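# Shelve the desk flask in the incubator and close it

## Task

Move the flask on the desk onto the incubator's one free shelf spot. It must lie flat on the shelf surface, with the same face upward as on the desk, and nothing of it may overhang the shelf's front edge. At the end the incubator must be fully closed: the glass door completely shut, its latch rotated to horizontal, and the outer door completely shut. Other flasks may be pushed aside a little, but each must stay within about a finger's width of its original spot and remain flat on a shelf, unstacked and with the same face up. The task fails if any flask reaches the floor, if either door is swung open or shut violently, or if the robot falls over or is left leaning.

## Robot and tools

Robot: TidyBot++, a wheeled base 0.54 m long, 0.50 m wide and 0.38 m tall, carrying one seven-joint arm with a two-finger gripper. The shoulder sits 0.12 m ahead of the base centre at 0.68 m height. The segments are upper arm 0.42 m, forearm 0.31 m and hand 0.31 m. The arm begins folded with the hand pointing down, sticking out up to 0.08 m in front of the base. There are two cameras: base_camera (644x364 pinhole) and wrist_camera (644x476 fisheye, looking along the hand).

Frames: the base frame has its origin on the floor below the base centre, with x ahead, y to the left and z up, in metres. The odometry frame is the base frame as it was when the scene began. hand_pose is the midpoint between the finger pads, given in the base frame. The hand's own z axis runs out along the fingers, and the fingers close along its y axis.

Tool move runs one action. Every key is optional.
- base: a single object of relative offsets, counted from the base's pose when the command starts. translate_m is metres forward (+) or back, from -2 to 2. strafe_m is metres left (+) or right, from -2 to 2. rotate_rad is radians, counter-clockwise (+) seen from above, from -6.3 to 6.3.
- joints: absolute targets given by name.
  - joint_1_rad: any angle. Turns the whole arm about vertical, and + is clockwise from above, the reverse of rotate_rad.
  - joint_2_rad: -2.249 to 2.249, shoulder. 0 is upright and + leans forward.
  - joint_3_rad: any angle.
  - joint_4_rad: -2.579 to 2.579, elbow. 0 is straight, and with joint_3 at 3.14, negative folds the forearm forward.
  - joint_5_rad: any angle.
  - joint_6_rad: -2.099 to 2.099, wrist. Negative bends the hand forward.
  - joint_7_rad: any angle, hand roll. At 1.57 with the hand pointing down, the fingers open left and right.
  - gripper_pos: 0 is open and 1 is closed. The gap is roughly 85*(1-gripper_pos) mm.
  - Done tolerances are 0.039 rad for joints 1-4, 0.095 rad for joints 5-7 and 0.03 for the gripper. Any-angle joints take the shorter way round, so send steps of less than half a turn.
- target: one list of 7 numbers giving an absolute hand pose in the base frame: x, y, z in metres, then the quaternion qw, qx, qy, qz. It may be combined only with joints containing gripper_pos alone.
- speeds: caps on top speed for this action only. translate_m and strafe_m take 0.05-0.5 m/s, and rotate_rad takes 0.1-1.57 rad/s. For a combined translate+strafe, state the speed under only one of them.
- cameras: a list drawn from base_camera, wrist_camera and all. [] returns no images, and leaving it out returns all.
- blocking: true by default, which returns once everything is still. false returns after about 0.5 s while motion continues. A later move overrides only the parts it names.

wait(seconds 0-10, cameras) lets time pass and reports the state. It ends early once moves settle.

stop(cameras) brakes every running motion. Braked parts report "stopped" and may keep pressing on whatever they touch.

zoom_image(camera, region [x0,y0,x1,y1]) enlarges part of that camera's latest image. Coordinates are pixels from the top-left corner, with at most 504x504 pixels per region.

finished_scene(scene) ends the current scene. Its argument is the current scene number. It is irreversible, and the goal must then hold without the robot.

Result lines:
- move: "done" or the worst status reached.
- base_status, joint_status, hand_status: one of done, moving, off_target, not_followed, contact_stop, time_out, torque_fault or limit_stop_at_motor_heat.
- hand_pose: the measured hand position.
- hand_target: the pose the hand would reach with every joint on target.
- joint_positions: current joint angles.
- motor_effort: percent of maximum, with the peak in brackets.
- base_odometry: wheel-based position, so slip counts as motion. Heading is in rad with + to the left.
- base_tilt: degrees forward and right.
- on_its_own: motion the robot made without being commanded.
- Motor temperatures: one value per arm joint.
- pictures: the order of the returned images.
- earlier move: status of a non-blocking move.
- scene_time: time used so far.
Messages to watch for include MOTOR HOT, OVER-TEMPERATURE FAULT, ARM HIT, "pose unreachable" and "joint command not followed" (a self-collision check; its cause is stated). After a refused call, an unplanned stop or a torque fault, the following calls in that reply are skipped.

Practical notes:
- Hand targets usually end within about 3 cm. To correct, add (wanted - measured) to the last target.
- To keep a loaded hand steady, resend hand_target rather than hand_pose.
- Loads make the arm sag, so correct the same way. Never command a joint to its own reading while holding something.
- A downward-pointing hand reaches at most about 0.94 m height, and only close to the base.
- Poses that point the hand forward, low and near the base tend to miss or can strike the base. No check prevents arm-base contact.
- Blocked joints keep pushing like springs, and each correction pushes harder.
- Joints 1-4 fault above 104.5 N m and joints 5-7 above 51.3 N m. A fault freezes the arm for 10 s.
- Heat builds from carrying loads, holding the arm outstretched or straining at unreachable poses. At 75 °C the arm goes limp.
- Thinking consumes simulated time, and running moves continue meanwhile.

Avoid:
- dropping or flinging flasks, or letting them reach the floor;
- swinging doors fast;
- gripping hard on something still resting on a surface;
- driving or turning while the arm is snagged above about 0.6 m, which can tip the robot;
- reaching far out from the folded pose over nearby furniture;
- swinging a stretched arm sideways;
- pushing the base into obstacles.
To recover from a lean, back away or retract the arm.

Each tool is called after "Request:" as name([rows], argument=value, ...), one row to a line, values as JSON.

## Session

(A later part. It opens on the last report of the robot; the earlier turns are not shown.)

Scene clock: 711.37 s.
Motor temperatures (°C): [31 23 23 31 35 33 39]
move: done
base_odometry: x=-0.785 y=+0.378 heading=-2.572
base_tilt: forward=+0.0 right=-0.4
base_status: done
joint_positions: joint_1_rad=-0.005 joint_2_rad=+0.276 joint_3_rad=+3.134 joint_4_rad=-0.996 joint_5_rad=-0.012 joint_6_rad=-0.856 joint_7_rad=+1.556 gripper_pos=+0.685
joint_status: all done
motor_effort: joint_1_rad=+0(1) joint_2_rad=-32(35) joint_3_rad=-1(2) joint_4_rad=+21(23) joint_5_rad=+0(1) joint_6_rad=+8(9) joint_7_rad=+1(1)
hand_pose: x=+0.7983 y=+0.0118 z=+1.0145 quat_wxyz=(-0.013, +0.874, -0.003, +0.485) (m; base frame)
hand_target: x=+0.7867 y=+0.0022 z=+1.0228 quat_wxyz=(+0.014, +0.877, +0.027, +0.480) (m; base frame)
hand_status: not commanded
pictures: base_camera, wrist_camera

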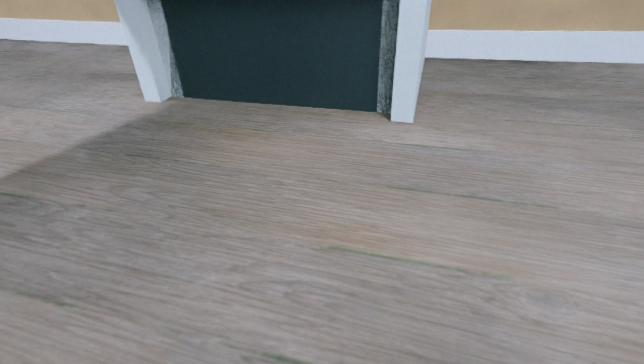

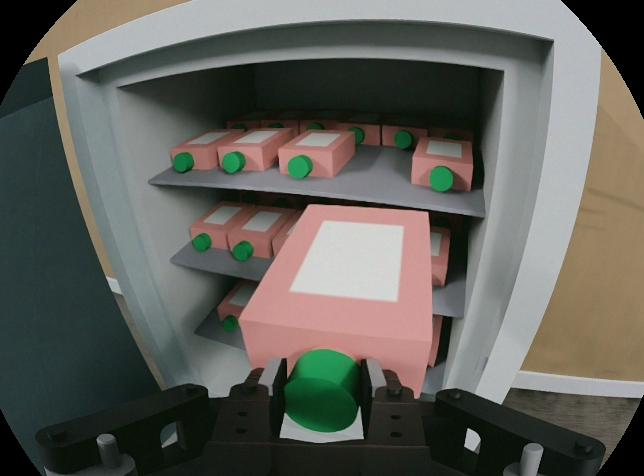

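Request:
move()

Request:
zoom_image(camera="wrist_camera", region=[150, 80, 530, 400])

Scene clock: 768.97 s.
Motor temperatures (°C): [31 23 23 31 35 32 39]
base_odometry: x=-0.785 y=+0.378 heading=-2.572
base_tilt: forward=+0.1 right=-0.3
base_status: done
joint_positions: joint_1_rad=-0.005 joint_2_rad=+0.276 joint_3_rad=+3.134 joint_4_rad=-0.996 joint_5_rad=-0.012 joint_6_rad=-0.856 joint_7_rad=+1.556 gripper_pos=+0.685
joint_status: all done
motor_effort: joint_1_rad=+0(1) joint_2_rad=-32(35) joint_3_rad=-1(2) joint_4_rad=+21(23) joint_5_rad=+0(1) joint_6_rad=+9(9) joint_7_rad=+0(1)
hand_pose: x=+0.7983 y=+0.0118 z=+1.0145 quat_wxyz=(-0.013, +0.874, -0.003, +0.485) (m; base frame)
hand_target: x=+0.7867 y=+0.0022 z=+1.0228 quat_wxyz=(+0.014, +0.877, +0.027, +0.480) (m; base frame)
hand_status: not commanded
pictures: base_camera, wrist_camera

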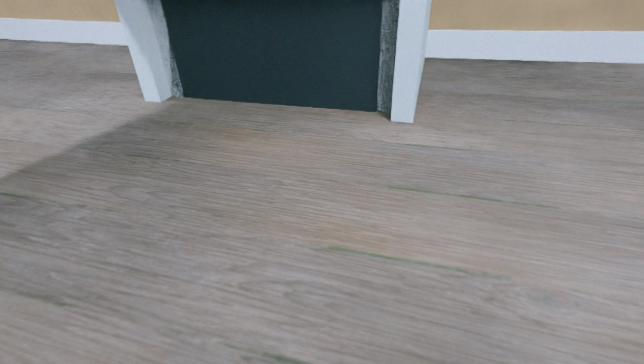

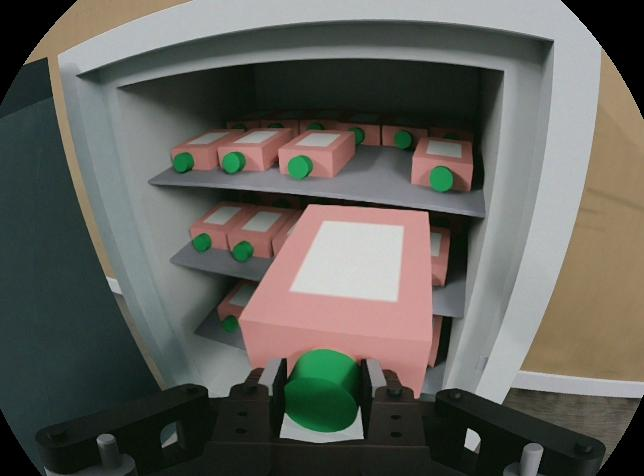

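Scaled by 1.326.

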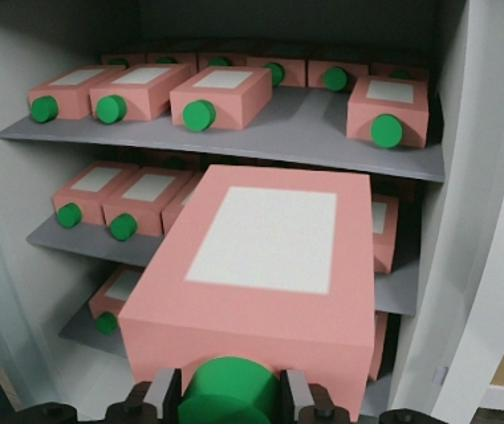

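Request:
move(base={"translate_m":0.167,"strafe_m":-0.032}, speeds={"translate_m":0.12}, cameras=["wrist_camera"])

Request:
zoom_image(camera="wrist_camera", region=[150, 80, 530, 400])

Scene clock: 820.13 s.
Motor temperatures (°C): [31 23 23 31 35 32 39]
move: done
base_odometry: x=-0.943 y=+0.315 heading=-2.572
base_tilt: forward=+0.1 right=-0.3
base_status: done
joint_positions: joint_1_rad=-0.005 joint_2_rad=+0.276 joint_3_rad=+3.134 joint_4_rad=-0.996 joint_5_rad=-0.012 joint_6_rad=-0.857 joint_7_rad=+1.556 gripper_pos=+0.685
joint_status: not commanded
motor_effort: joint_1_rad=-1(1) joint_2_rad=-32(35) joint_3_rad=-1(2) joint_4_rad=+22(23) joint_5_rad=+0(1) joint_6_rad=+9(9) joint_7_rad=+1(1)
hand_pose: x=+0.7979 y=+0.0118 z=+1.0149 quat_wxyz=(-0.013, +0.874, -0.003, +0.485) (m; base frame)
hand_target: x=+0.7867 y=+0.0022 z=+1.0228 quat_wxyz=(+0.014, +0.877, +0.027, +0.480) (m; base frame)
hand_status: not commanded
pictures: wrist_camera

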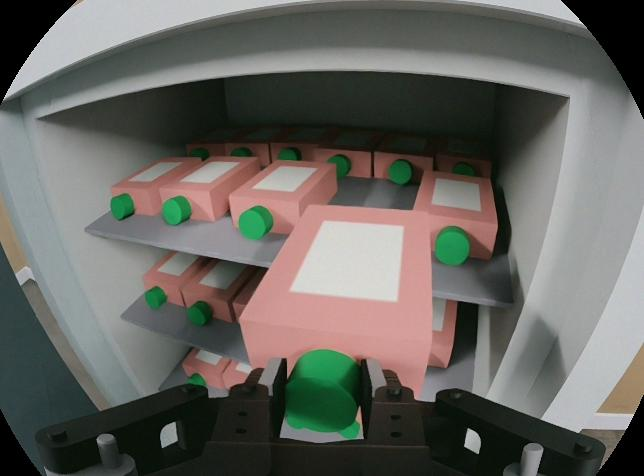

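Scaled by 1.326.

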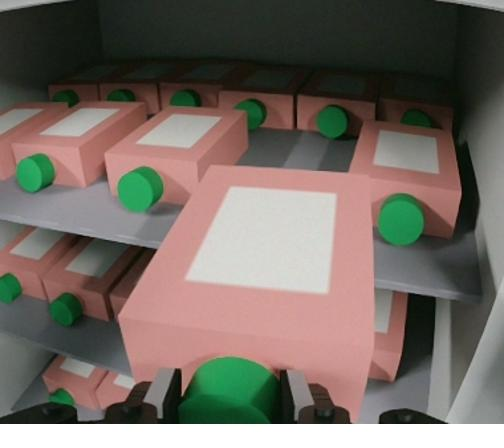

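Request:
move(base={"translate_m":0.049,"strafe_m":-0.006}, speeds={"translate_m":0.08}, cameras=["wrist_camera"])

Request:
zoom_image(camera="wrist_camera", region=[150, 80, 530, 400])

Scene clock: 833.97 s.
Motor temperatures (°C): [31 23 23 31 35 32 39]
move: done
base_odometry: x=-0.988 y=+0.294 heading=-2.572
base_tilt: forward=+0.1 right=-0.3
base_status: done
joint_positions: joint_1_rad=-0.005 joint_2_rad=+0.275 joint_3_rad=+3.134 joint_4_rad=-0.996 joint_5_rad=-0.012 joint_6_rad=-0.857 joint_7_rad=+1.556 gripper_pos=+0.685
joint_status: not commanded
motor_effort: joint_1_rad=+0(3) joint_2_rad=-32(35) joint_3_rad=-1(2) joint_4_rad=+22(23) joint_5_rad=+0(1) joint_6_rad=+8(9) joint_7_rad=+0(1)
hand_pose: x=+0.7976 y=+0.0118 z=+1.0152 quat_wxyz=(-0.013, +0.874, -0.003, +0.485) (m; base frame)
hand_target: x=+0.7867 y=+0.0022 z=+1.0228 quat_wxyz=(+0.014, +0.877, +0.027, +0.480) (m; base frame)
hand_status: not commanded
pictures: wrist_camera

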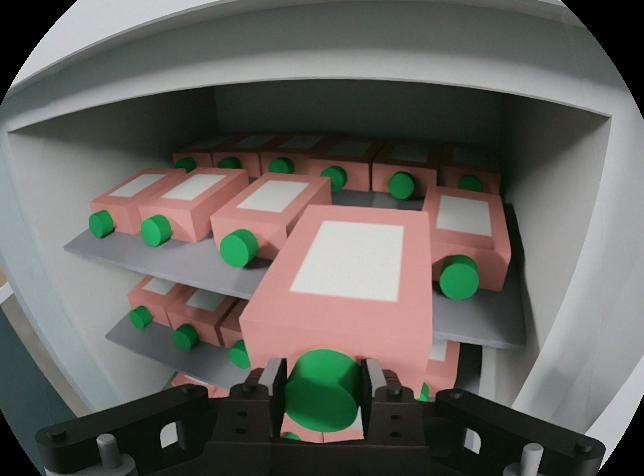

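Scaled by 1.326.

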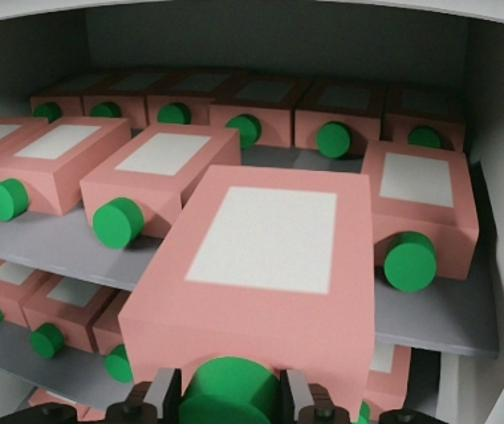

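Request:
move(base={"translate_m":-0.06,"strafe_m":0.012}, speeds={"translate_m":0.1})

Scene clock: 891.90 s.
Motor temperatures (°C): [31 23 23 30 35 32 39]
move: done
base_odometry: x=-0.931 y=+0.316 heading=-2.572
base_tilt: forward=+0.1 right=-0.3
base_status: done
joint_positions: joint_1_rad=-0.005 joint_2_rad=+0.273 joint_3_rad=+3.134 joint_4_rad=-0.996 joint_5_rad=-0.012 joint_6_rad=-0.858 joint_7_rad=+1.556 gripper_pos=+0.685
joint_status: not commanded
motor_effort: joint_1_rad=+0(3) joint_2_rad=-31(35) joint_3_rad=-1(2) joint_4_rad=+21(22) joint_5_rad=+0(1) joint_6_rad=+9(9) joint_7_rad=+0(1)
hand_pose: x=+0.7969 y=+0.0117 z=+1.0165 quat_wxyz=(-0.013, +0.874, -0.003, +0.486) (m; base frame)
hand_target: x=+0.7867 y=+0.0022 z=+1.0228 quat_wxyz=(+0.014, +0.877, +0.027, +0.480) (m; base frame)
hand_status: not commanded
pictures: base_camera, wrist_camera

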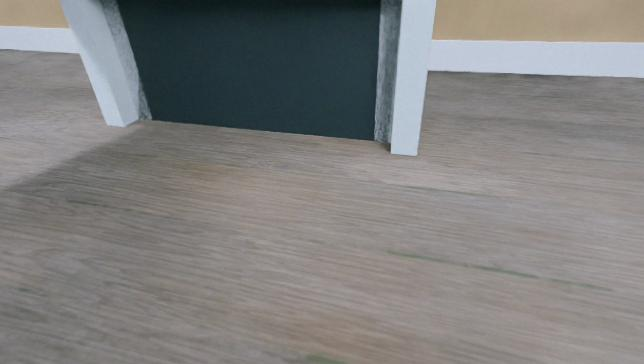

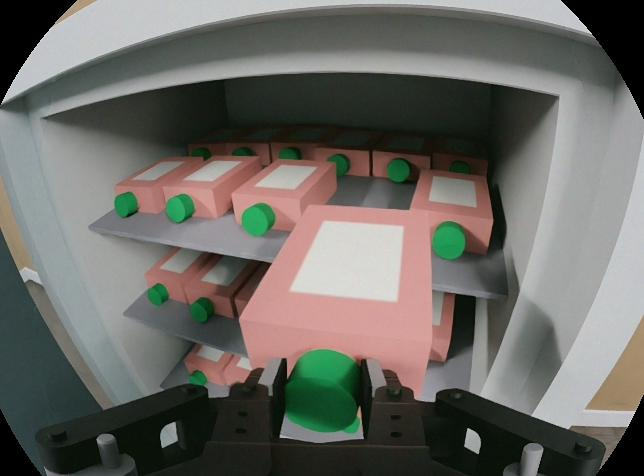

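Request:
move(base={"translate_m":0.015,"strafe_m":0.162,"rotate_rad":-0.15}, speeds={"strafe_m":0.12,"rotate_rad":0.11})

Request:
zoom_image(camera="wrist_camera", region=[150, 80, 530, 400])

Scene clock: 905.53 s.
Motor temperatures (°C): [31 23 23 30 35 32 39]
move: done
base_odometry: x=-0.856 y=+0.171 heading=-2.723
base_tilt: forward=+0.0 right=-0.3
base_status: done
joint_positions: joint_1_rad=-0.002 joint_2_rad=+0.273 joint_3_rad=+3.134 joint_4_rad=-0.996 joint_5_rad=-0.012 joint_6_rad=-0.858 joint_7_rad=+1.556 gripper_pos=+0.685
joint_status: not commanded
motor_effort: joint_1_rad=+0(3) joint_2_rad=-32(33) joint_3_rad=-1(3) joint_4_rad=+22(22) joint_5_rad=+0(1) joint_6_rad=+8(9) joint_7_rad=+1(1)
hand_pose: x=+0.7968 y=+0.0098 z=+1.0165 quat_wxyz=(-0.013, +0.874, -0.004, +0.486) (m; base frame)
hand_target: x=+0.7867 y=+0.0022 z=+1.0228 quat_wxyz=(+0.014, +0.877, +0.027, +0.480) (m; base frame)
hand_status: not commanded
pictures: base_camera, wrist_camera

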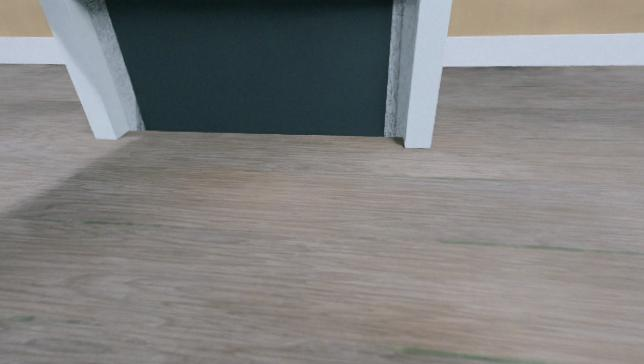

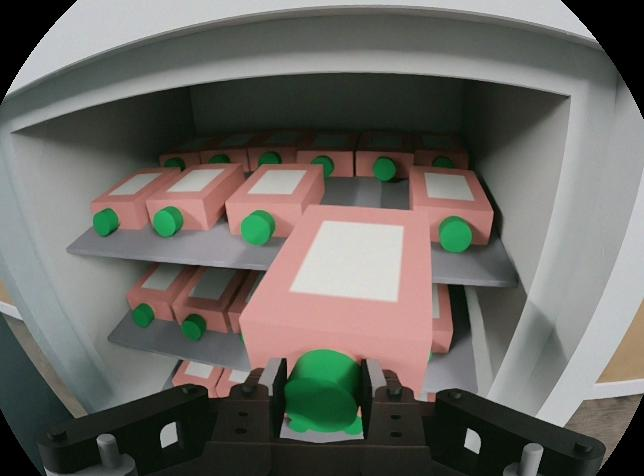

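Scaled by 1.326.

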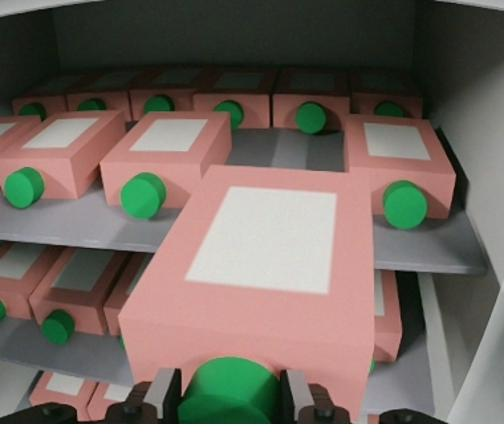

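Request:
move(base={"translate_m":0.1,"strafe_m":-0.004}, speeds={"translate_m":0.08}, cameras=["wrist_camera"])

Request:
zoom_image(camera="wrist_camera", region=[150, 80, 530, 400])

Scene clock: 934.97 s.
Motor temperatures (°C): [31 23 23 30 35 32 39]
move: done
base_odometry: x=-0.949 y=+0.134 heading=-2.723
base_tilt: forward=+0.0 right=-0.3
base_status: done
joint_positions: joint_1_rad=-0.002 joint_2_rad=+0.274 joint_3_rad=+3.134 joint_4_rad=-0.995 joint_5_rad=-0.012 joint_6_rad=-0.858 joint_7_rad=+1.556 gripper_pos=+0.685
joint_status: not commanded
motor_effort: joint_1_rad=-1(1) joint_2_rad=-31(35) joint_3_rad=-1(2) joint_4_rad=+22(23) joint_5_rad=+1(1) joint_6_rad=+9(9) joint_7_rad=+0(1)
hand_pose: x=+0.7970 y=+0.0098 z=+1.0160 quat_wxyz=(-0.013, +0.874, -0.004, +0.486) (m; base frame)
hand_target: x=+0.7867 y=+0.0022 z=+1.0228 quat_wxyz=(+0.014, +0.877, +0.027, +0.480) (m; base frame)
hand_status: not commanded
pictures: wrist_camera

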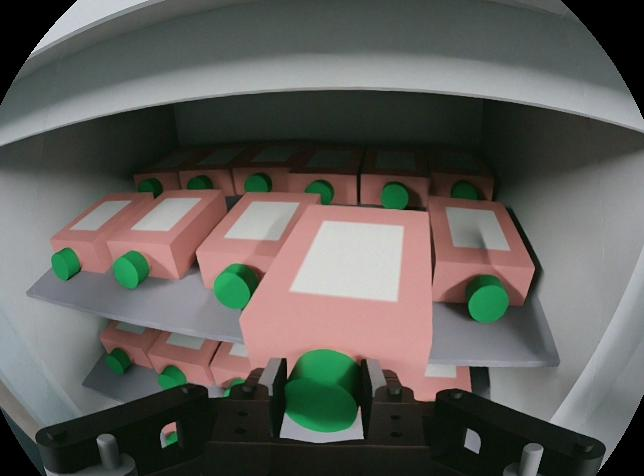

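Scaled by 1.326.

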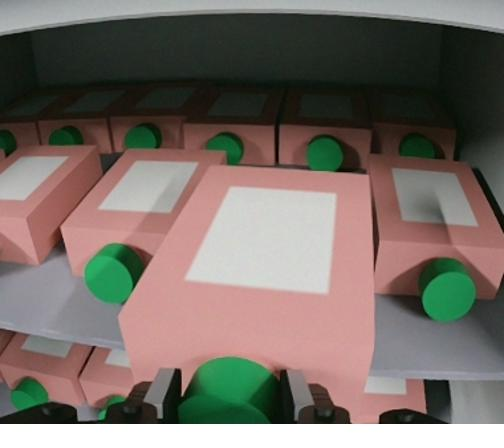

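Request:
move(base={"translate_m":0.03,"strafe_m":-0.005}, speeds={"translate_m":0.08}, cameras=[])

Request:
move(joints={"joint_4_rad":-1.025,"joint_6_rad":-0.865}, cameras=["wrist_camera"])

Request:
zoom_image(camera="wrist_camera", region=[150, 80, 530, 400])

Scene clock: 948.37 s.
Motor temperatures (°C): [31 23 23 30 35 32 39]
move: done
base_odometry: x=-0.979 y=+0.126 heading=-2.722
base_tilt: forward=+0.1 right=-0.4
base_status: done
joint_positions: joint_1_rad=-0.002 joint_2_rad=+0.273 joint_3_rad=+3.134 joint_4_rad=-0.995 joint_5_rad=-0.012 joint_6_rad=-0.858 joint_7_rad=+1.556 gripper_pos=+0.685
joint_status: not commanded
motor_effort: joint_1_rad=+0(1) joint_2_rad=-32(35) joint_3_rad=-1(2) joint_4_rad=+22(23) joint_5_rad=+0(1) joint_6_rad=+8(9) joint_7_rad=+1(1)
hand_pose: x=+0.7968 y=+0.0098 z=+1.0164 quat_wxyz=(-0.013, +0.874, -0.004, +0.486) (m; base frame)
hand_target: x=+0.7867 y=+0.0022 z=+1.0228 quat_wxyz=(+0.014, +0.877, +0.027, +0.480) (m; base frame)
hand_status: not commanded
pictures: none
No camera images: "cameras" was empty.

Scene clock: 949.07 s.
Motor temperatures (°C): [31 23 23 30 35 32 39]
move: done
base_odometry: x=-0.979 y=+0.126 heading=-2.722
base_tilt: forward=+0.1 right=-0.3
base_status: not commanded
joint_positions: joint_1_rad=-0.002 joint_2_rad=+0.274 joint_3_rad=+3.134 joint_4_rad=-1.026 joint_5_rad=-0.012 joint_6_rad=-0.858 joint_7_rad=+1.556 gripper_pos=+0.685
joint_status: all done
motor_effort: joint_1_rad=-1(1) joint_2_rad=-32(33) joint_3_rad=-1(2) joint_4_rad=+21(23) joint_5_rad=+0(1) joint_6_rad=+8(9) joint_7_rad=+0(1)
hand_pose: x=+0.7947 y=+0.0099 z=+0.9986 quat_wxyz=(-0.013, +0.881, -0.004, +0.472) (m; base frame)
hand_target: x=+0.7893 y=+0.0022 z=+1.0067 quat_wxyz=(+0.014, +0.879, +0.027, +0.476) (m; base frame)
hand_status: not commanded
pictures: wrist_camera

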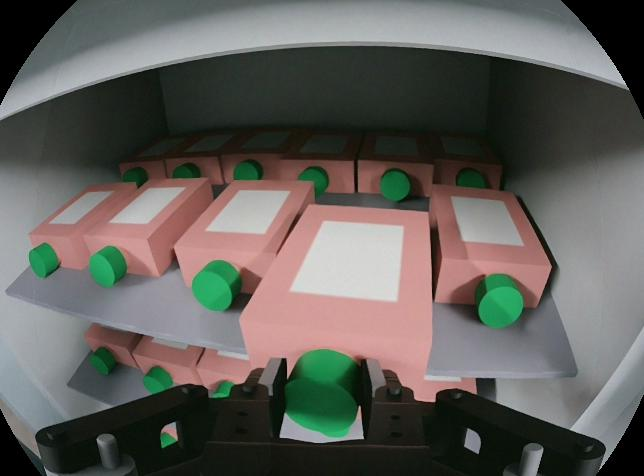

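Scaled by 1.326.

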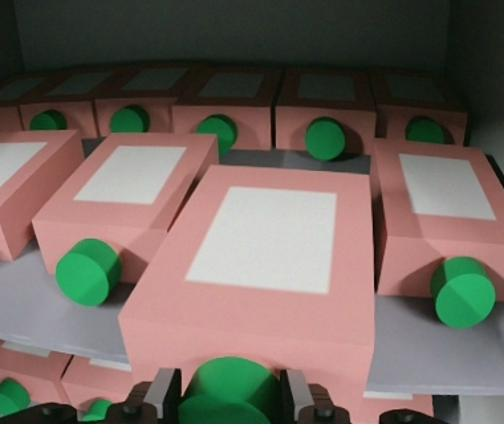

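Request:
move(joints={"joint_4_rad":-1.079,"joint_6_rad":-0.72}, cameras=["wrist_camera"])

Request:
zoom_image(camera="wrist_camera", region=[150, 80, 530, 400])

Scene clock: 963.03 s.
Motor temperatures (°C): [31 23 23 30 35 32 39]
move: done
base_odometry: x=-0.979 y=+0.126 heading=-2.722
base_tilt: forward=+0.0 right=-0.3
base_status: not commanded
joint_positions: joint_1_rad=-0.002 joint_2_rad=+0.274 joint_3_rad=+3.134 joint_4_rad=-1.076 joint_5_rad=-0.012 joint_6_rad=-0.753 joint_7_rad=+1.556 gripper_pos=+0.685
joint_status: all done
motor_effort: joint_1_rad=+0(1) joint_2_rad=-32(34) joint_3_rad=+0(2) joint_4_rad=+22(23) joint_5_rad=+0(1) joint_6_rad=+9(9) joint_7_rad=+1(1)
hand_pose: x=+0.8076 y=+0.0097 z=+0.9975 quat_wxyz=(-0.013, +0.868, -0.005, +0.496) (m; base frame)
hand_target: x=+0.8080 y=+0.0023 z=+1.0146 quat_wxyz=(+0.015, +0.857, +0.026, +0.515) (m; base frame)
hand_status: not commanded
pictures: wrist_camera

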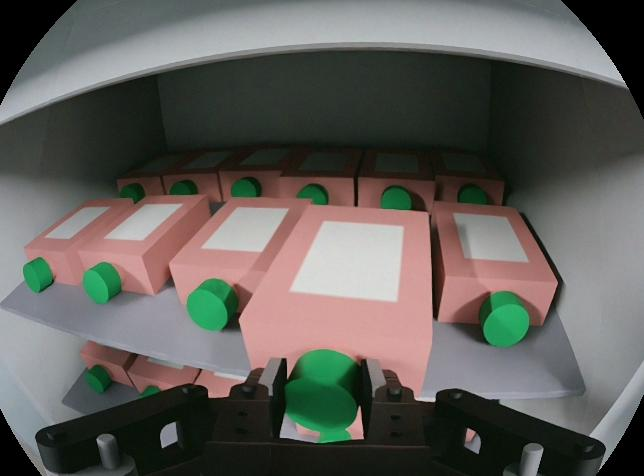

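Scaled by 1.326.

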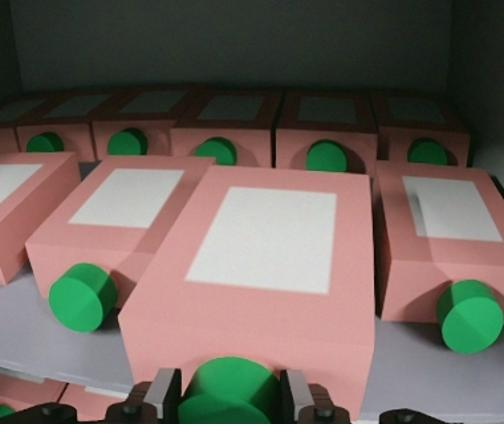

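Request:
move(joints={"joint_4_rad":-1.099}, cameras=[])

Request:
move(base={"translate_m":0.03,"strafe_m":-0.0055}, speeds={"translate_m":0.06}, cameras=["wrist_camera"])

Request:
zoom_image(camera="wrist_camera", region=[150, 80, 530, 400])

Scene clock: 974.13 s.
Motor temperatures (°C): [31 23 23 30 35 32 39]
move: done
base_odometry: x=-0.979 y=+0.126 heading=-2.722
base_tilt: forward=+0.0 right=-0.3
base_status: not commanded
joint_positions: joint_1_rad=-0.002 joint_2_rad=+0.274 joint_3_rad=+3.134 joint_4_rad=-1.096 joint_5_rad=-0.012 joint_6_rad=-0.753 joint_7_rad=+1.556 gripper_pos=+0.685
joint_status: all done
motor_effort: joint_1_rad=-1(1) joint_2_rad=-32(33) joint_3_rad=+0(2) joint_4_rad=+22(24) joint_5_rad=+0(1) joint_6_rad=+9(9) joint_7_rad=+1(1)
hand_pose: x=+0.8057 y=+0.0097 z=+0.9860 quat_wxyz=(-0.013, +0.873, -0.005, +0.487) (m; base frame)
hand_target: x=+0.8064 y=+0.0023 z=+1.0030 quat_wxyz=(+0.014, +0.862, +0.026, +0.506) (m; base frame)
hand_status: not commanded
pictures: none
No camera images: "cameras" was empty.

Scene clock: 975.13 s.
Motor temperatures (°C): [31 23 23 30 35 32 39]
move: done
base_odometry: x=-1.008 y=+0.119 heading=-2.722
base_tilt: forward=+0.1 right=-0.4
base_status: done
joint_positions: joint_1_rad=-0.002 joint_2_rad=+0.274 joint_3_rad=+3.134 joint_4_rad=-1.096 joint_5_rad=-0.012 joint_6_rad=-0.753 joint_7_rad=+1.556 gripper_pos=+0.685
joint_status: not commanded
motor_effort: joint_1_rad=-1(2) joint_2_rad=-33(35) joint_3_rad=-1(2) joint_4_rad=+22(23) joint_5_rad=+0(1) joint_6_rad=+9(9) joint_7_rad=+1(1)
hand_pose: x=+0.8058 y=+0.0097 z=+0.9858 quat_wxyz=(-0.013, +0.873, -0.005, +0.487) (m; base frame)
hand_target: x=+0.8064 y=+0.0023 z=+1.0030 quat_wxyz=(+0.014, +0.862, +0.026, +0.506) (m; base frame)
hand_status: not commanded
pictures: wrist_camera

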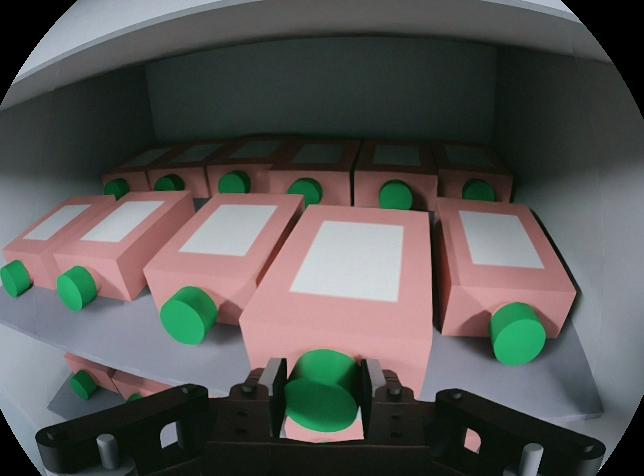

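Scaled by 1.326.

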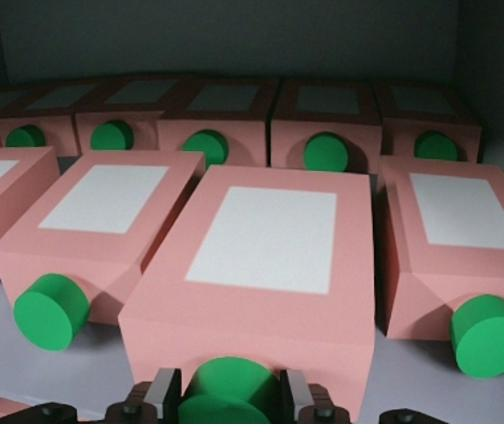

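Request:
move(base={"translate_m":0.033,"strafe_m":-0.006}, speeds={"translate_m":0.06}, cameras=["wrist_camera"])

Scene clock: 997.17 s.
Motor temperatures (°C): [31 23 23 30 35 32 39]
move: done
base_odometry: x=-1.041 y=+0.111 heading=-2.722
base_tilt: forward=+0.1 right=-0.3
base_status: done
joint_positions: joint_1_rad=-0.002 joint_2_rad=+0.274 joint_3_rad=+3.134 joint_4_rad=-1.096 joint_5_rad=-0.012 joint_6_rad=-0.753 joint_7_rad=+1.556 gripper_pos=+0.685
joint_status: not commanded
motor_effort: joint_1_rad=-1(2) joint_2_rad=-32(35) joint_3_rad=-2(2) joint_4_rad=+22(23) joint_5_rad=+0(1) joint_6_rad=+9(9) joint_7_rad=+1(1)
hand_pose: x=+0.8058 y=+0.0097 z=+0.9857 quat_wxyz=(-0.013, +0.873, -0.005, +0.487) (m; base frame)
hand_target: x=+0.8064 y=+0.0023 z=+1.0030 quat_wxyz=(+0.014, +0.862, +0.026, +0.506) (m; base frame)
hand_status: not commanded
pictures: wrist_camera

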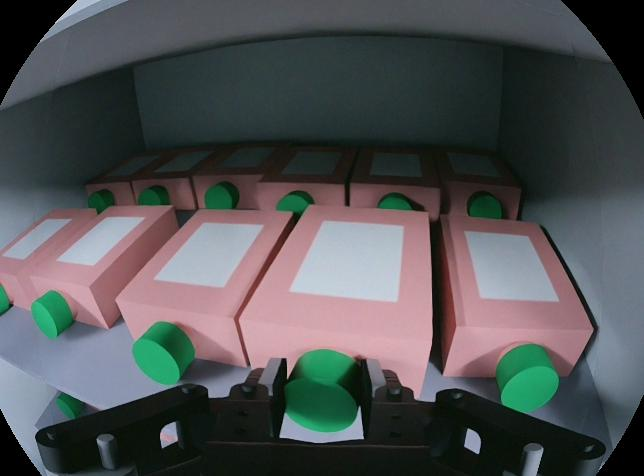

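Request:
zoom_image(camera="wrist_camera", region=[0, 280, 330, 476])

Request:
zoom_image(camera="wrist_camera", region=[260, 300, 640, 476])

Scaled by 1.527.

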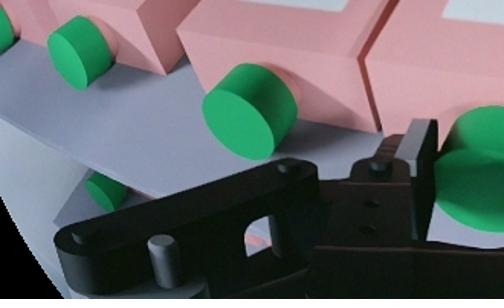

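Scaled by 1.326.

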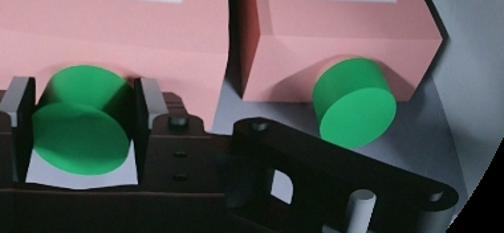

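Request:
move(joints={"joint_4_rad":-1.108}, cameras=[])

Request:
move(base={"translate_m":0.012,"strafe_m":-0.002}, speeds={"translate_m":0.06}, cameras=["wrist_camera"])

Request:
zoom_image(camera="wrist_camera", region=[200, 180, 640, 476])

Scene clock: 1026.80 s.
Motor temperatures (°C): [31 23 23 30 35 32 39]
move: done
base_odometry: x=-1.041 y=+0.111 heading=-2.722
base_tilt: forward=+0.1 right=-0.3
base_status: not commanded
joint_positions: joint_1_rad=-0.002 joint_2_rad=+0.274 joint_3_rad=+3.134 joint_4_rad=-1.104 joint_5_rad=-0.012 joint_6_rad=-0.753 joint_7_rad=+1.556 gripper_pos=+0.685
joint_status: all done
motor_effort: joint_1_rad=-1(1) joint_2_rad=-32(33) joint_3_rad=-1(2) joint_4_rad=+22(23) joint_5_rad=+0(0) joint_6_rad=+9(9) joint_7_rad=+1(1)
hand_pose: x=+0.8050 y=+0.0097 z=+0.9814 quat_wxyz=(-0.013, +0.875, -0.005, +0.484) (m; base frame)
hand_target: x=+0.8056 y=+0.0023 z=+0.9978 quat_wxyz=(+0.014, +0.864, +0.026, +0.503) (m; base frame)
hand_status: not commanded
pictures: none
No camera images: "cameras" was empty.

Scene clock: 1027.47 s.
Motor temperatures (°C): [31 23 23 30 35 32 39]
move: done
base_odometry: x=-1.053 y=+0.108 heading=-2.722
base_tilt: forward=+0.0 right=-0.3
base_status: done
joint_positions: joint_1_rad=-0.002 joint_2_rad=+0.277 joint_3_rad=+3.134 joint_4_rad=-1.104 joint_5_rad=-0.012 joint_6_rad=-0.753 joint_7_rad=+1.556 gripper_pos=+0.685
joint_status: not commanded
motor_effort: joint_1_rad=-1(2) joint_2_rad=-32(34) joint_3_rad=-1(2) joint_4_rad=+22(23) joint_5_rad=+0(0) joint_6_rad=+9(9) joint_7_rad=+1(1)
hand_pose: x=+0.8057 y=+0.0097 z=+0.9796 quat_wxyz=(-0.013, +0.876, -0.005, +0.482) (m; base frame)
hand_target: x=+0.8056 y=+0.0023 z=+0.9978 quat_wxyz=(+0.014, +0.864, +0.026, +0.503) (m; base frame)
hand_status: not commanded
pictures: wrist_camera

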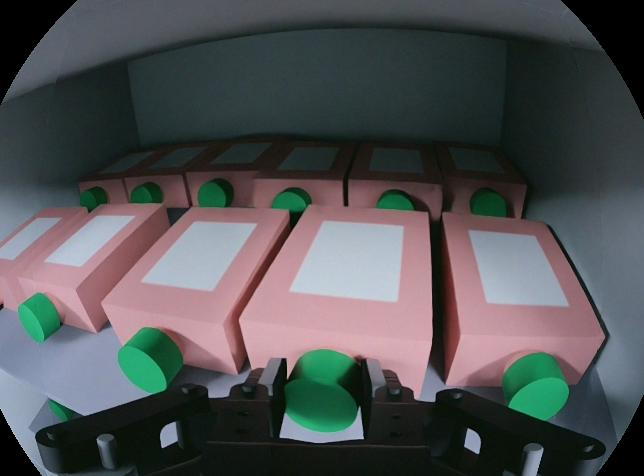

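Scaled by 1.145.

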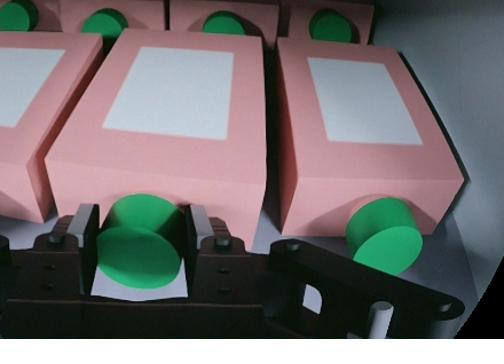

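Request:
move(joints={"joint_4_rad":-1.116}, cameras=[])

Request:
move(joints={"joint_4_rad":-1.124}, cameras=[])

Request:
move(joints={"joint_4_rad":-1.132}, cameras=["wrist_camera"])

Scene clock: 1034.07 s.
Motor temperatures (°C): [31 23 23 30 35 32 39]
move: done
base_odometry: x=-1.053 y=+0.108 heading=-2.722
base_tilt: forward=+0.1 right=-0.3
base_status: not commanded
joint_positions: joint_1_rad=-0.002 joint_2_rad=+0.277 joint_3_rad=+3.134 joint_4_rad=-1.111 joint_5_rad=-0.012 joint_6_rad=-0.753 joint_7_rad=+1.556 gripper_pos=+0.685
joint_status: all done
motor_effort: joint_1_rad=-1(1) joint_2_rad=-33(33) joint_3_rad=-1(2) joint_4_rad=+22(23) joint_5_rad=+0(1) joint_6_rad=+9(9) joint_7_rad=+1(1)
hand_pose: x=+0.8049 y=+0.0097 z=+0.9756 quat_wxyz=(-0.012, +0.878, -0.005, +0.479) (m; base frame)
hand_target: x=+0.8049 y=+0.0023 z=+0.9932 quat_wxyz=(+0.014, +0.866, +0.026, +0.499) (m; base frame)
hand_status: not commanded
pictures: none
No camera images: "cameras" was empty.

Scene clock: 1034.57 s.
Motor temperatures (°C): [31 23 23 30 35 32 39]
move: done
base_odometry: x=-1.053 y=+0.108 heading=-2.722
base_tilt: forward=+0.1 right=-0.3
base_status: not commanded
joint_positions: joint_1_rad=-0.002 joint_2_rad=+0.277 joint_3_rad=+3.134 joint_4_rad=-1.118 joint_5_rad=-0.012 joint_6_rad=-0.753 joint_7_rad=+1.556 gripper_pos=+0.685
joint_status: all done
motor_effort: joint_1_rad=-1(1) joint_2_rad=-31(32) joint_3_rad=-1(2) joint_4_rad=+21(23) joint_5_rad=+0(0) joint_6_rad=+8(9) joint_7_rad=+1(1)
hand_pose: x=+0.8042 y=+0.0097 z=+0.9719 quat_wxyz=(-0.012, +0.879, -0.005, +0.477) (m; base frame)
hand_target: x=+0.8041 y=+0.0023 z=+0.9886 quat_wxyz=(+0.014, +0.868, +0.026, +0.496) (m; base frame)
hand_status: not commanded
pictures: none
No camera images: "cameras" was empty.

Scene clock: 1035.03 s.
Motor temperatures (°C): [31 23 23 30 35 32 39]
move: done
base_odometry: x=-1.053 y=+0.108 heading=-2.722
base_tilt: forward=+0.1 right=-0.3
base_status: not commanded
joint_positions: joint_1_rad=-0.002 joint_2_rad=+0.277 joint_3_rad=+3.134 joint_4_rad=-1.122 joint_5_rad=-0.012 joint_6_rad=-0.753 joint_7_rad=+1.557 gripper_pos=+0.685
joint_status: all done
motor_effort: joint_1_rad=-1(1) joint_2_rad=-30(32) joint_3_rad=-1(2) joint_4_rad=+20(21) joint_5_rad=-1(1) joint_6_rad=+7(8) joint_7_rad=+0(1)
hand_pose: x=+0.8037 y=+0.0097 z=+0.9693 quat_wxyz=(-0.012, +0.880, -0.005, +0.475) (m; base frame)
hand_target: x=+0.8033 y=+0.0023 z=+0.9840 quat_wxyz=(+0.014, +0.870, +0.026, +0.492) (m; base frame)
hand_status: not commanded
pictures: wrist_camera

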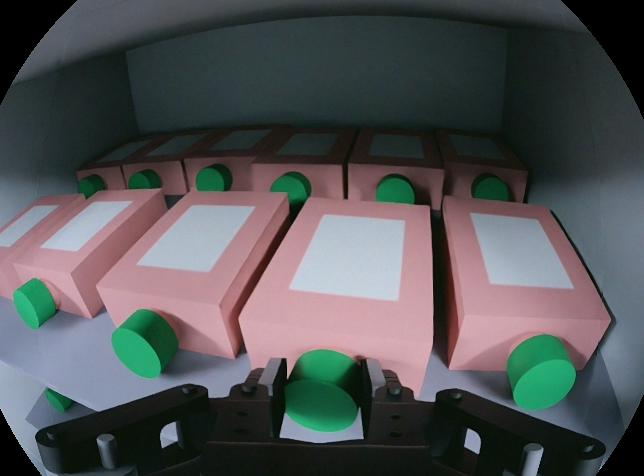

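Request:
move(joints={"joint_4_rad":-1.142,"joint_6_rad":-0.69}, cameras=["wrist_camera"])

Scene clock: 1041.37 s.
Motor temperatures (°C): [31 23 23 30 35 32 39]
move: done
base_odometry: x=-1.053 y=+0.108 heading=-2.722
base_tilt: forward=+0.1 right=-0.3
base_status: not commanded
joint_positions: joint_1_rad=-0.002 joint_2_rad=+0.277 joint_3_rad=+3.134 joint_4_rad=-1.134 joint_5_rad=-0.012 joint_6_rad=-0.727 joint_7_rad=+1.557 gripper_pos=+0.685
joint_status: all done
motor_effort: joint_1_rad=-1(1) joint_2_rad=-31(32) joint_3_rad=-1(2) joint_4_rad=+21(22) joint_5_rad=+0(1) joint_6_rad=+8(8) joint_7_rad=+0(1)
hand_pose: x=+0.8066 y=+0.0096 z=+0.9692 quat_wxyz=(-0.012, +0.877, -0.005, +0.481) (m; base frame)
hand_target: x=+0.8070 y=+0.0023 z=+0.9862 quat_wxyz=(+0.014, +0.865, +0.026, +0.501) (m; base frame)
hand_status: not commanded
pictures: wrist_camera

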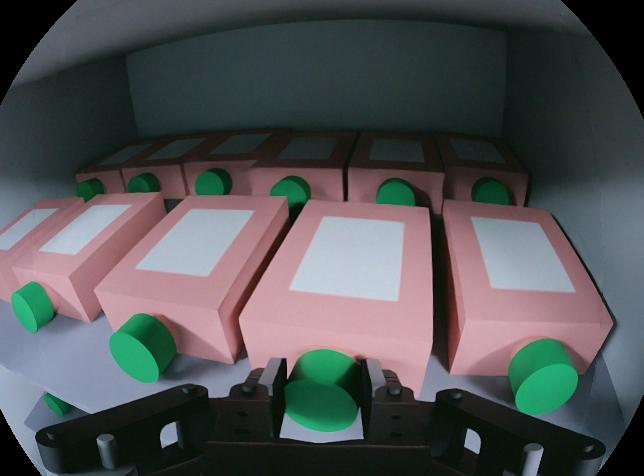

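Request:
move(joints={"joint_4_rad":-1.15}, cameras=[])

Request:
move(joints={"joint_4_rad":-1.158}, cameras=["wrist_camera"])

Scene clock: 1046.27 s.
Motor temperatures (°C): [31 23 23 30 35 32 39]
move: done
base_odometry: x=-1.053 y=+0.108 heading=-2.722
base_tilt: forward=+0.1 right=-0.3
base_status: not commanded
joint_positions: joint_1_rad=-0.002 joint_2_rad=+0.276 joint_3_rad=+3.134 joint_4_rad=-1.137 joint_5_rad=-0.012 joint_6_rad=-0.726 joint_7_rad=+1.557 gripper_pos=+0.685
joint_status: all done
motor_effort: joint_1_rad=+0(1) joint_2_rad=-31(31) joint_3_rad=-1(2) joint_4_rad=+21(22) joint_5_rad=+0(0) joint_6_rad=+7(8) joint_7_rad=+0(1)
hand_pose: x=+0.8064 y=+0.0096 z=+0.9684 quat_wxyz=(-0.012, +0.877, -0.005, +0.480) (m; base frame)
hand_target: x=+0.8062 y=+0.0023 z=+0.9816 quat_wxyz=(+0.014, +0.867, +0.026, +0.497) (m; base frame)
hand_status: not commanded
pictures: none
No camera images: "cameras" was empty.

Scene clock: 1046.73 s.
Motor temperatures (°C): [31 23 23 30 35 32 39]
move: done
base_odometry: x=-1.053 y=+0.108 heading=-2.722
base_tilt: forward=+0.1 right=-0.3
base_status: not commanded
joint_positions: joint_1_rad=-0.002 joint_2_rad=+0.275 joint_3_rad=+3.134 joint_4_rad=-1.140 joint_5_rad=-0.012 joint_6_rad=-0.722 joint_7_rad=+1.557 gripper_pos=+0.685
joint_status: all done
motor_effort: joint_1_rad=-1(1) joint_2_rad=-30(31) joint_3_rad=-1(1) joint_4_rad=+20(21) joint_5_rad=+0(0) joint_6_rad=+7(7) joint_7_rad=+0(1)
hand_pose: x=+0.8064 y=+0.0096 z=+0.9682 quat_wxyz=(-0.012, +0.877, -0.005, +0.481) (m; base frame)
hand_target: x=+0.8053 y=+0.0023 z=+0.9770 quat_wxyz=(+0.014, +0.869, +0.026, +0.494) (m; base frame)
hand_status: not commanded
pictures: wrist_camera

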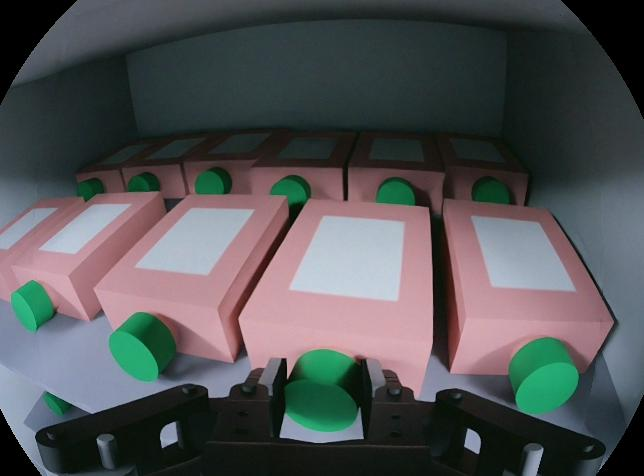

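Resting. Release.

Request:
move(joints={"gripper_pos":0.63}, cameras=[])

Request:
move(joints={"gripper_pos":0.4}, cameras=["wrist_camera"])

Request:
zoom_image(camera="wrist_camera", region=[200, 180, 640, 476])

Scene clock: 1052.37 s.
Motor temperatures (°C): [31 23 23 30 35 32 39]
move: done
base_odometry: x=-1.053 y=+0.108 heading=-2.722
base_tilt: forward=+0.0 right=-0.3
base_status: not commanded
joint_positions: joint_1_rad=-0.002 joint_2_rad=+0.275 joint_3_rad=+3.134 joint_4_rad=-1.141 joint_5_rad=-0.012 joint_6_rad=-0.722 joint_7_rad=+1.557 gripper_pos=+0.630
joint_status: all done
motor_effort: joint_1_rad=+0(1) joint_2_rad=-30(31) joint_3_rad=-1(2) joint_4_rad=+20(21) joint_5_rad=+0(1) joint_6_rad=+7(7) joint_7_rad=+1(1)
hand_pose: x=+0.8063 y=+0.0096 z=+0.9678 quat_wxyz=(-0.012, +0.877, -0.005, +0.481) (m; base frame)
hand_target: x=+0.8053 y=+0.0023 z=+0.9770 quat_wxyz=(+0.014, +0.869, +0.026, +0.494) (m; base frame)
hand_status: not commanded
pictures: none
No camera images: "cameras" was empty.

Scene clock: 1053.00 s.
Motor temperatures (°C): [31 23 23 30 35 32 39]
move: done
base_odometry: x=-1.053 y=+0.108 heading=-2.722
base_tilt: forward=+0.1 right=-0.3
base_status: not commanded
joint_positions: joint_1_rad=-0.002 joint_2_rad=+0.275 joint_3_rad=+3.134 joint_4_rad=-1.147 joint_5_rad=-0.012 joint_6_rad=-0.722 joint_7_rad=+1.557 gripper_pos=+0.400
joint_status: all done
motor_effort: joint_1_rad=-1(1) joint_2_rad=-31(32) joint_3_rad=-1(2) joint_4_rad=+21(22) joint_5_rad=+0(0) joint_6_rad=+8(8) joint_7_rad=+0(1)
hand_pose: x=+0.8056 y=+0.0096 z=+0.9645 quat_wxyz=(-0.012, +0.878, -0.005, +0.478) (m; base frame)
hand_target: x=+0.8053 y=+0.0023 z=+0.9770 quat_wxyz=(+0.014, +0.869, +0.026, +0.494) (m; base frame)
hand_status: not commanded
pictures: wrist_camera

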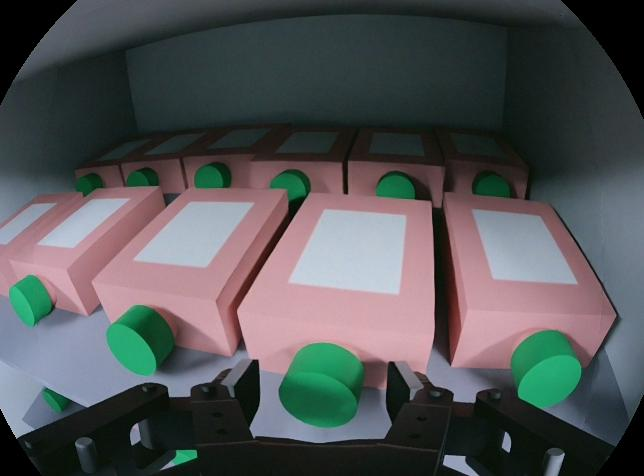

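Scaled by 1.145.

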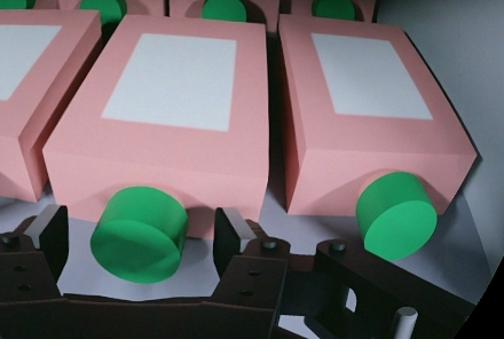

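Request:
move(joints={"joint_4_rad":-1.105}, cameras=[])

Request:
move(base={"translate_m":-0.07,"strafe_m":0.012}, speeds={"translate_m":0.1}, cameras=["wrist_camera"])

Request:
zoom_image(camera="wrist_camera", region=[200, 150, 640, 446])

Scene clock: 1065.40 s.
Motor temperatures (°C): [31 23 23 30 35 32 39]
move: done
base_odometry: x=-1.053 y=+0.108 heading=-2.722
base_tilt: forward=+0.1 right=-0.3
base_status: not commanded
joint_positions: joint_1_rad=-0.002 joint_2_rad=+0.273 joint_3_rad=+3.134 joint_4_rad=-1.116 joint_5_rad=-0.012 joint_6_rad=-0.722 joint_7_rad=+1.557 gripper_pos=+0.400
joint_status: all done
motor_effort: joint_1_rad=+0(1) joint_2_rad=-31(33) joint_3_rad=-1(2) joint_4_rad=+21(22) joint_5_rad=+1(1) joint_6_rad=+8(8) joint_7_rad=+0(1)
hand_pose: x=+0.8084 y=+0.0096 z=+0.9837 quat_wxyz=(-0.012, +0.870, -0.004, +0.493) (m; base frame)
hand_target: x=+0.8104 y=+0.0023 z=+1.0078 quat_wxyz=(+0.015, +0.856, +0.026, +0.517) (m; base frame)
hand_status: not commanded
pictures: none
No camera images: "cameras" was empty.

Scene clock: 1066.67 s.
Motor temperatures (°C): [31 23 23 30 35 32 39]
move: done
base_odometry: x=-0.984 y=+0.125 heading=-2.722
base_tilt: forward=+0.1 right=-0.3
base_status: done
joint_positions: joint_1_rad=-0.002 joint_2_rad=+0.269 joint_3_rad=+3.134 joint_4_rad=-1.116 joint_5_rad=-0.012 joint_6_rad=-0.722 joint_7_rad=+1.557 gripper_pos=+0.400
joint_status: not commanded
motor_effort: joint_1_rad=-1(1) joint_2_rad=-31(35) joint_3_rad=-2(2) joint_4_rad=+22(22) joint_5_rad=+0(1) joint_6_rad=+8(8) joint_7_rad=+1(1)
hand_pose: x=+0.8072 y=+0.0096 z=+0.9866 quat_wxyz=(-0.012, +0.869, -0.004, +0.494) (m; base frame)
hand_target: x=+0.8104 y=+0.0023 z=+1.0078 quat_wxyz=(+0.015, +0.856, +0.026, +0.517) (m; base frame)
hand_status: not commanded
pictures: wrist_camera

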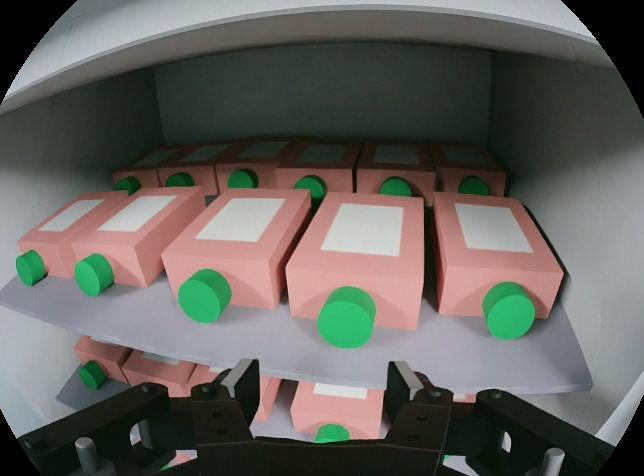

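Scaled by 1.145.

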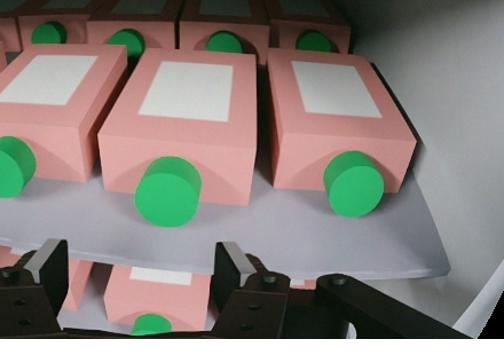

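Request:
move(base={"translate_m":-0.45}, speeds={"translate_m":0.3})

Scene clock: 1073.53 s.
Motor temperatures (°C): [31 23 23 30 35 32 39]
move: done
base_odometry: x=-0.573 y=+0.308 heading=-2.722
base_tilt: forward=+0.0 right=-0.2
base_status: done
joint_positions: joint_1_rad=-0.002 joint_2_rad=+0.266 joint_3_rad=+3.134 joint_4_rad=-1.116 joint_5_rad=-0.012 joint_6_rad=-0.722 joint_7_rad=+1.557 gripper_pos=+0.400
joint_status: not commanded
motor_effort: joint_1_rad=+1(1) joint_2_rad=-31(34) joint_3_rad=-1(2) joint_4_rad=+21(22) joint_5_rad=+0(1) joint_6_rad=+8(8) joint_7_rad=+0(1)
hand_pose: x=+0.8064 y=+0.0096 z=+0.9884 quat_wxyz=(-0.012, +0.868, -0.004, +0.496) (m; base frame)
hand_target: x=+0.8104 y=+0.0023 z=+1.0078 quat_wxyz=(+0.015, +0.856, +0.026, +0.517) (m; base frame)
hand_status: not commanded
pictures: base_camera, wrist_camera

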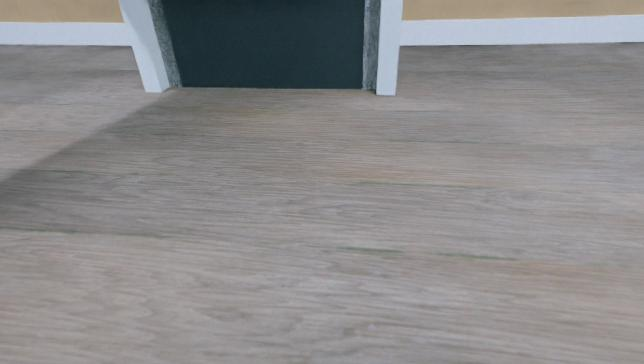

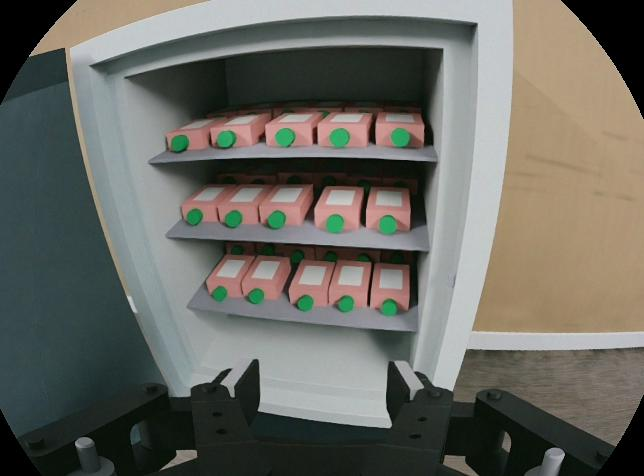

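Request:
move(base={"rotate_rad":0.45}, joints={"joint_2_rad":0.337,"joint_4_rad":-1.68,"joint_6_rad":0.44,"gripper_pos":1.0})

Scene clock: 1084.80 s.
Motor temperatures (°C): [31 23 23 30 35 32 39]
move: done
base_odometry: x=-0.573 y=+0.308 heading=-2.272
base_tilt: forward=+0.1 right=-0.3
base_status: done
joint_positions: joint_1_rad=-0.007 joint_2_rad=+0.331 joint_3_rad=+3.132 joint_4_rad=-1.669 joint_5_rad=-0.012 joint_6_rad=+0.394 joint_7_rad=+1.557 gripper_pos=+0.999
joint_status: all done
motor_effort: joint_1_rad=-1(4) joint_2_rad=-32(35) joint_3_rad=-2(5) joint_4_rad=+21(23) joint_5_rad=+0(1) joint_6_rad=+9(10) joint_7_rad=+1(1)
hand_pose: x=+0.8526 y=+0.0107 z=+0.9380 quat_wxyz=(-0.014, +0.719, -0.006, +0.694) (m; base frame)
hand_target: x=+0.8530 y=+0.0023 z=+0.9413 quat_wxyz=(+0.020, +0.709, +0.021, +0.705) (m; base frame)
hand_status: not commanded
pictures: base_camera, wrist_camera

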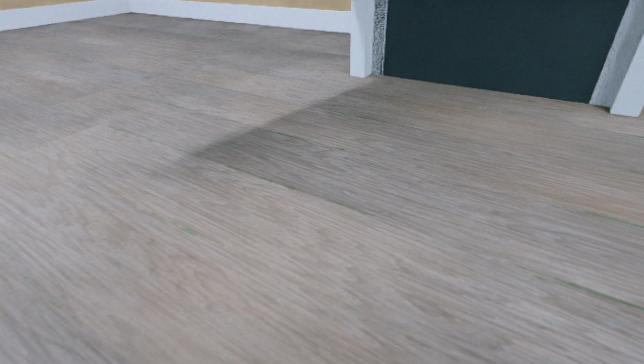

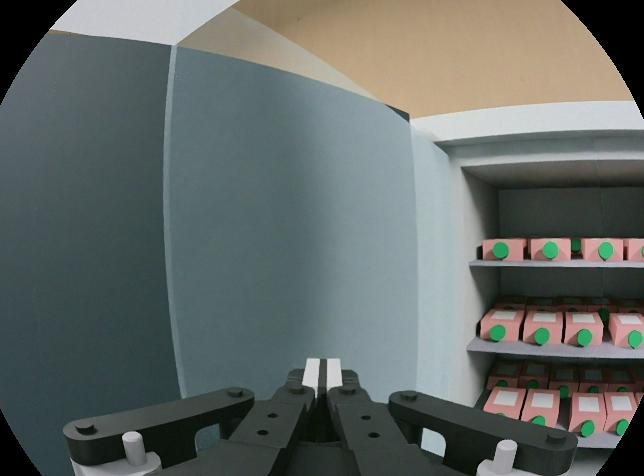

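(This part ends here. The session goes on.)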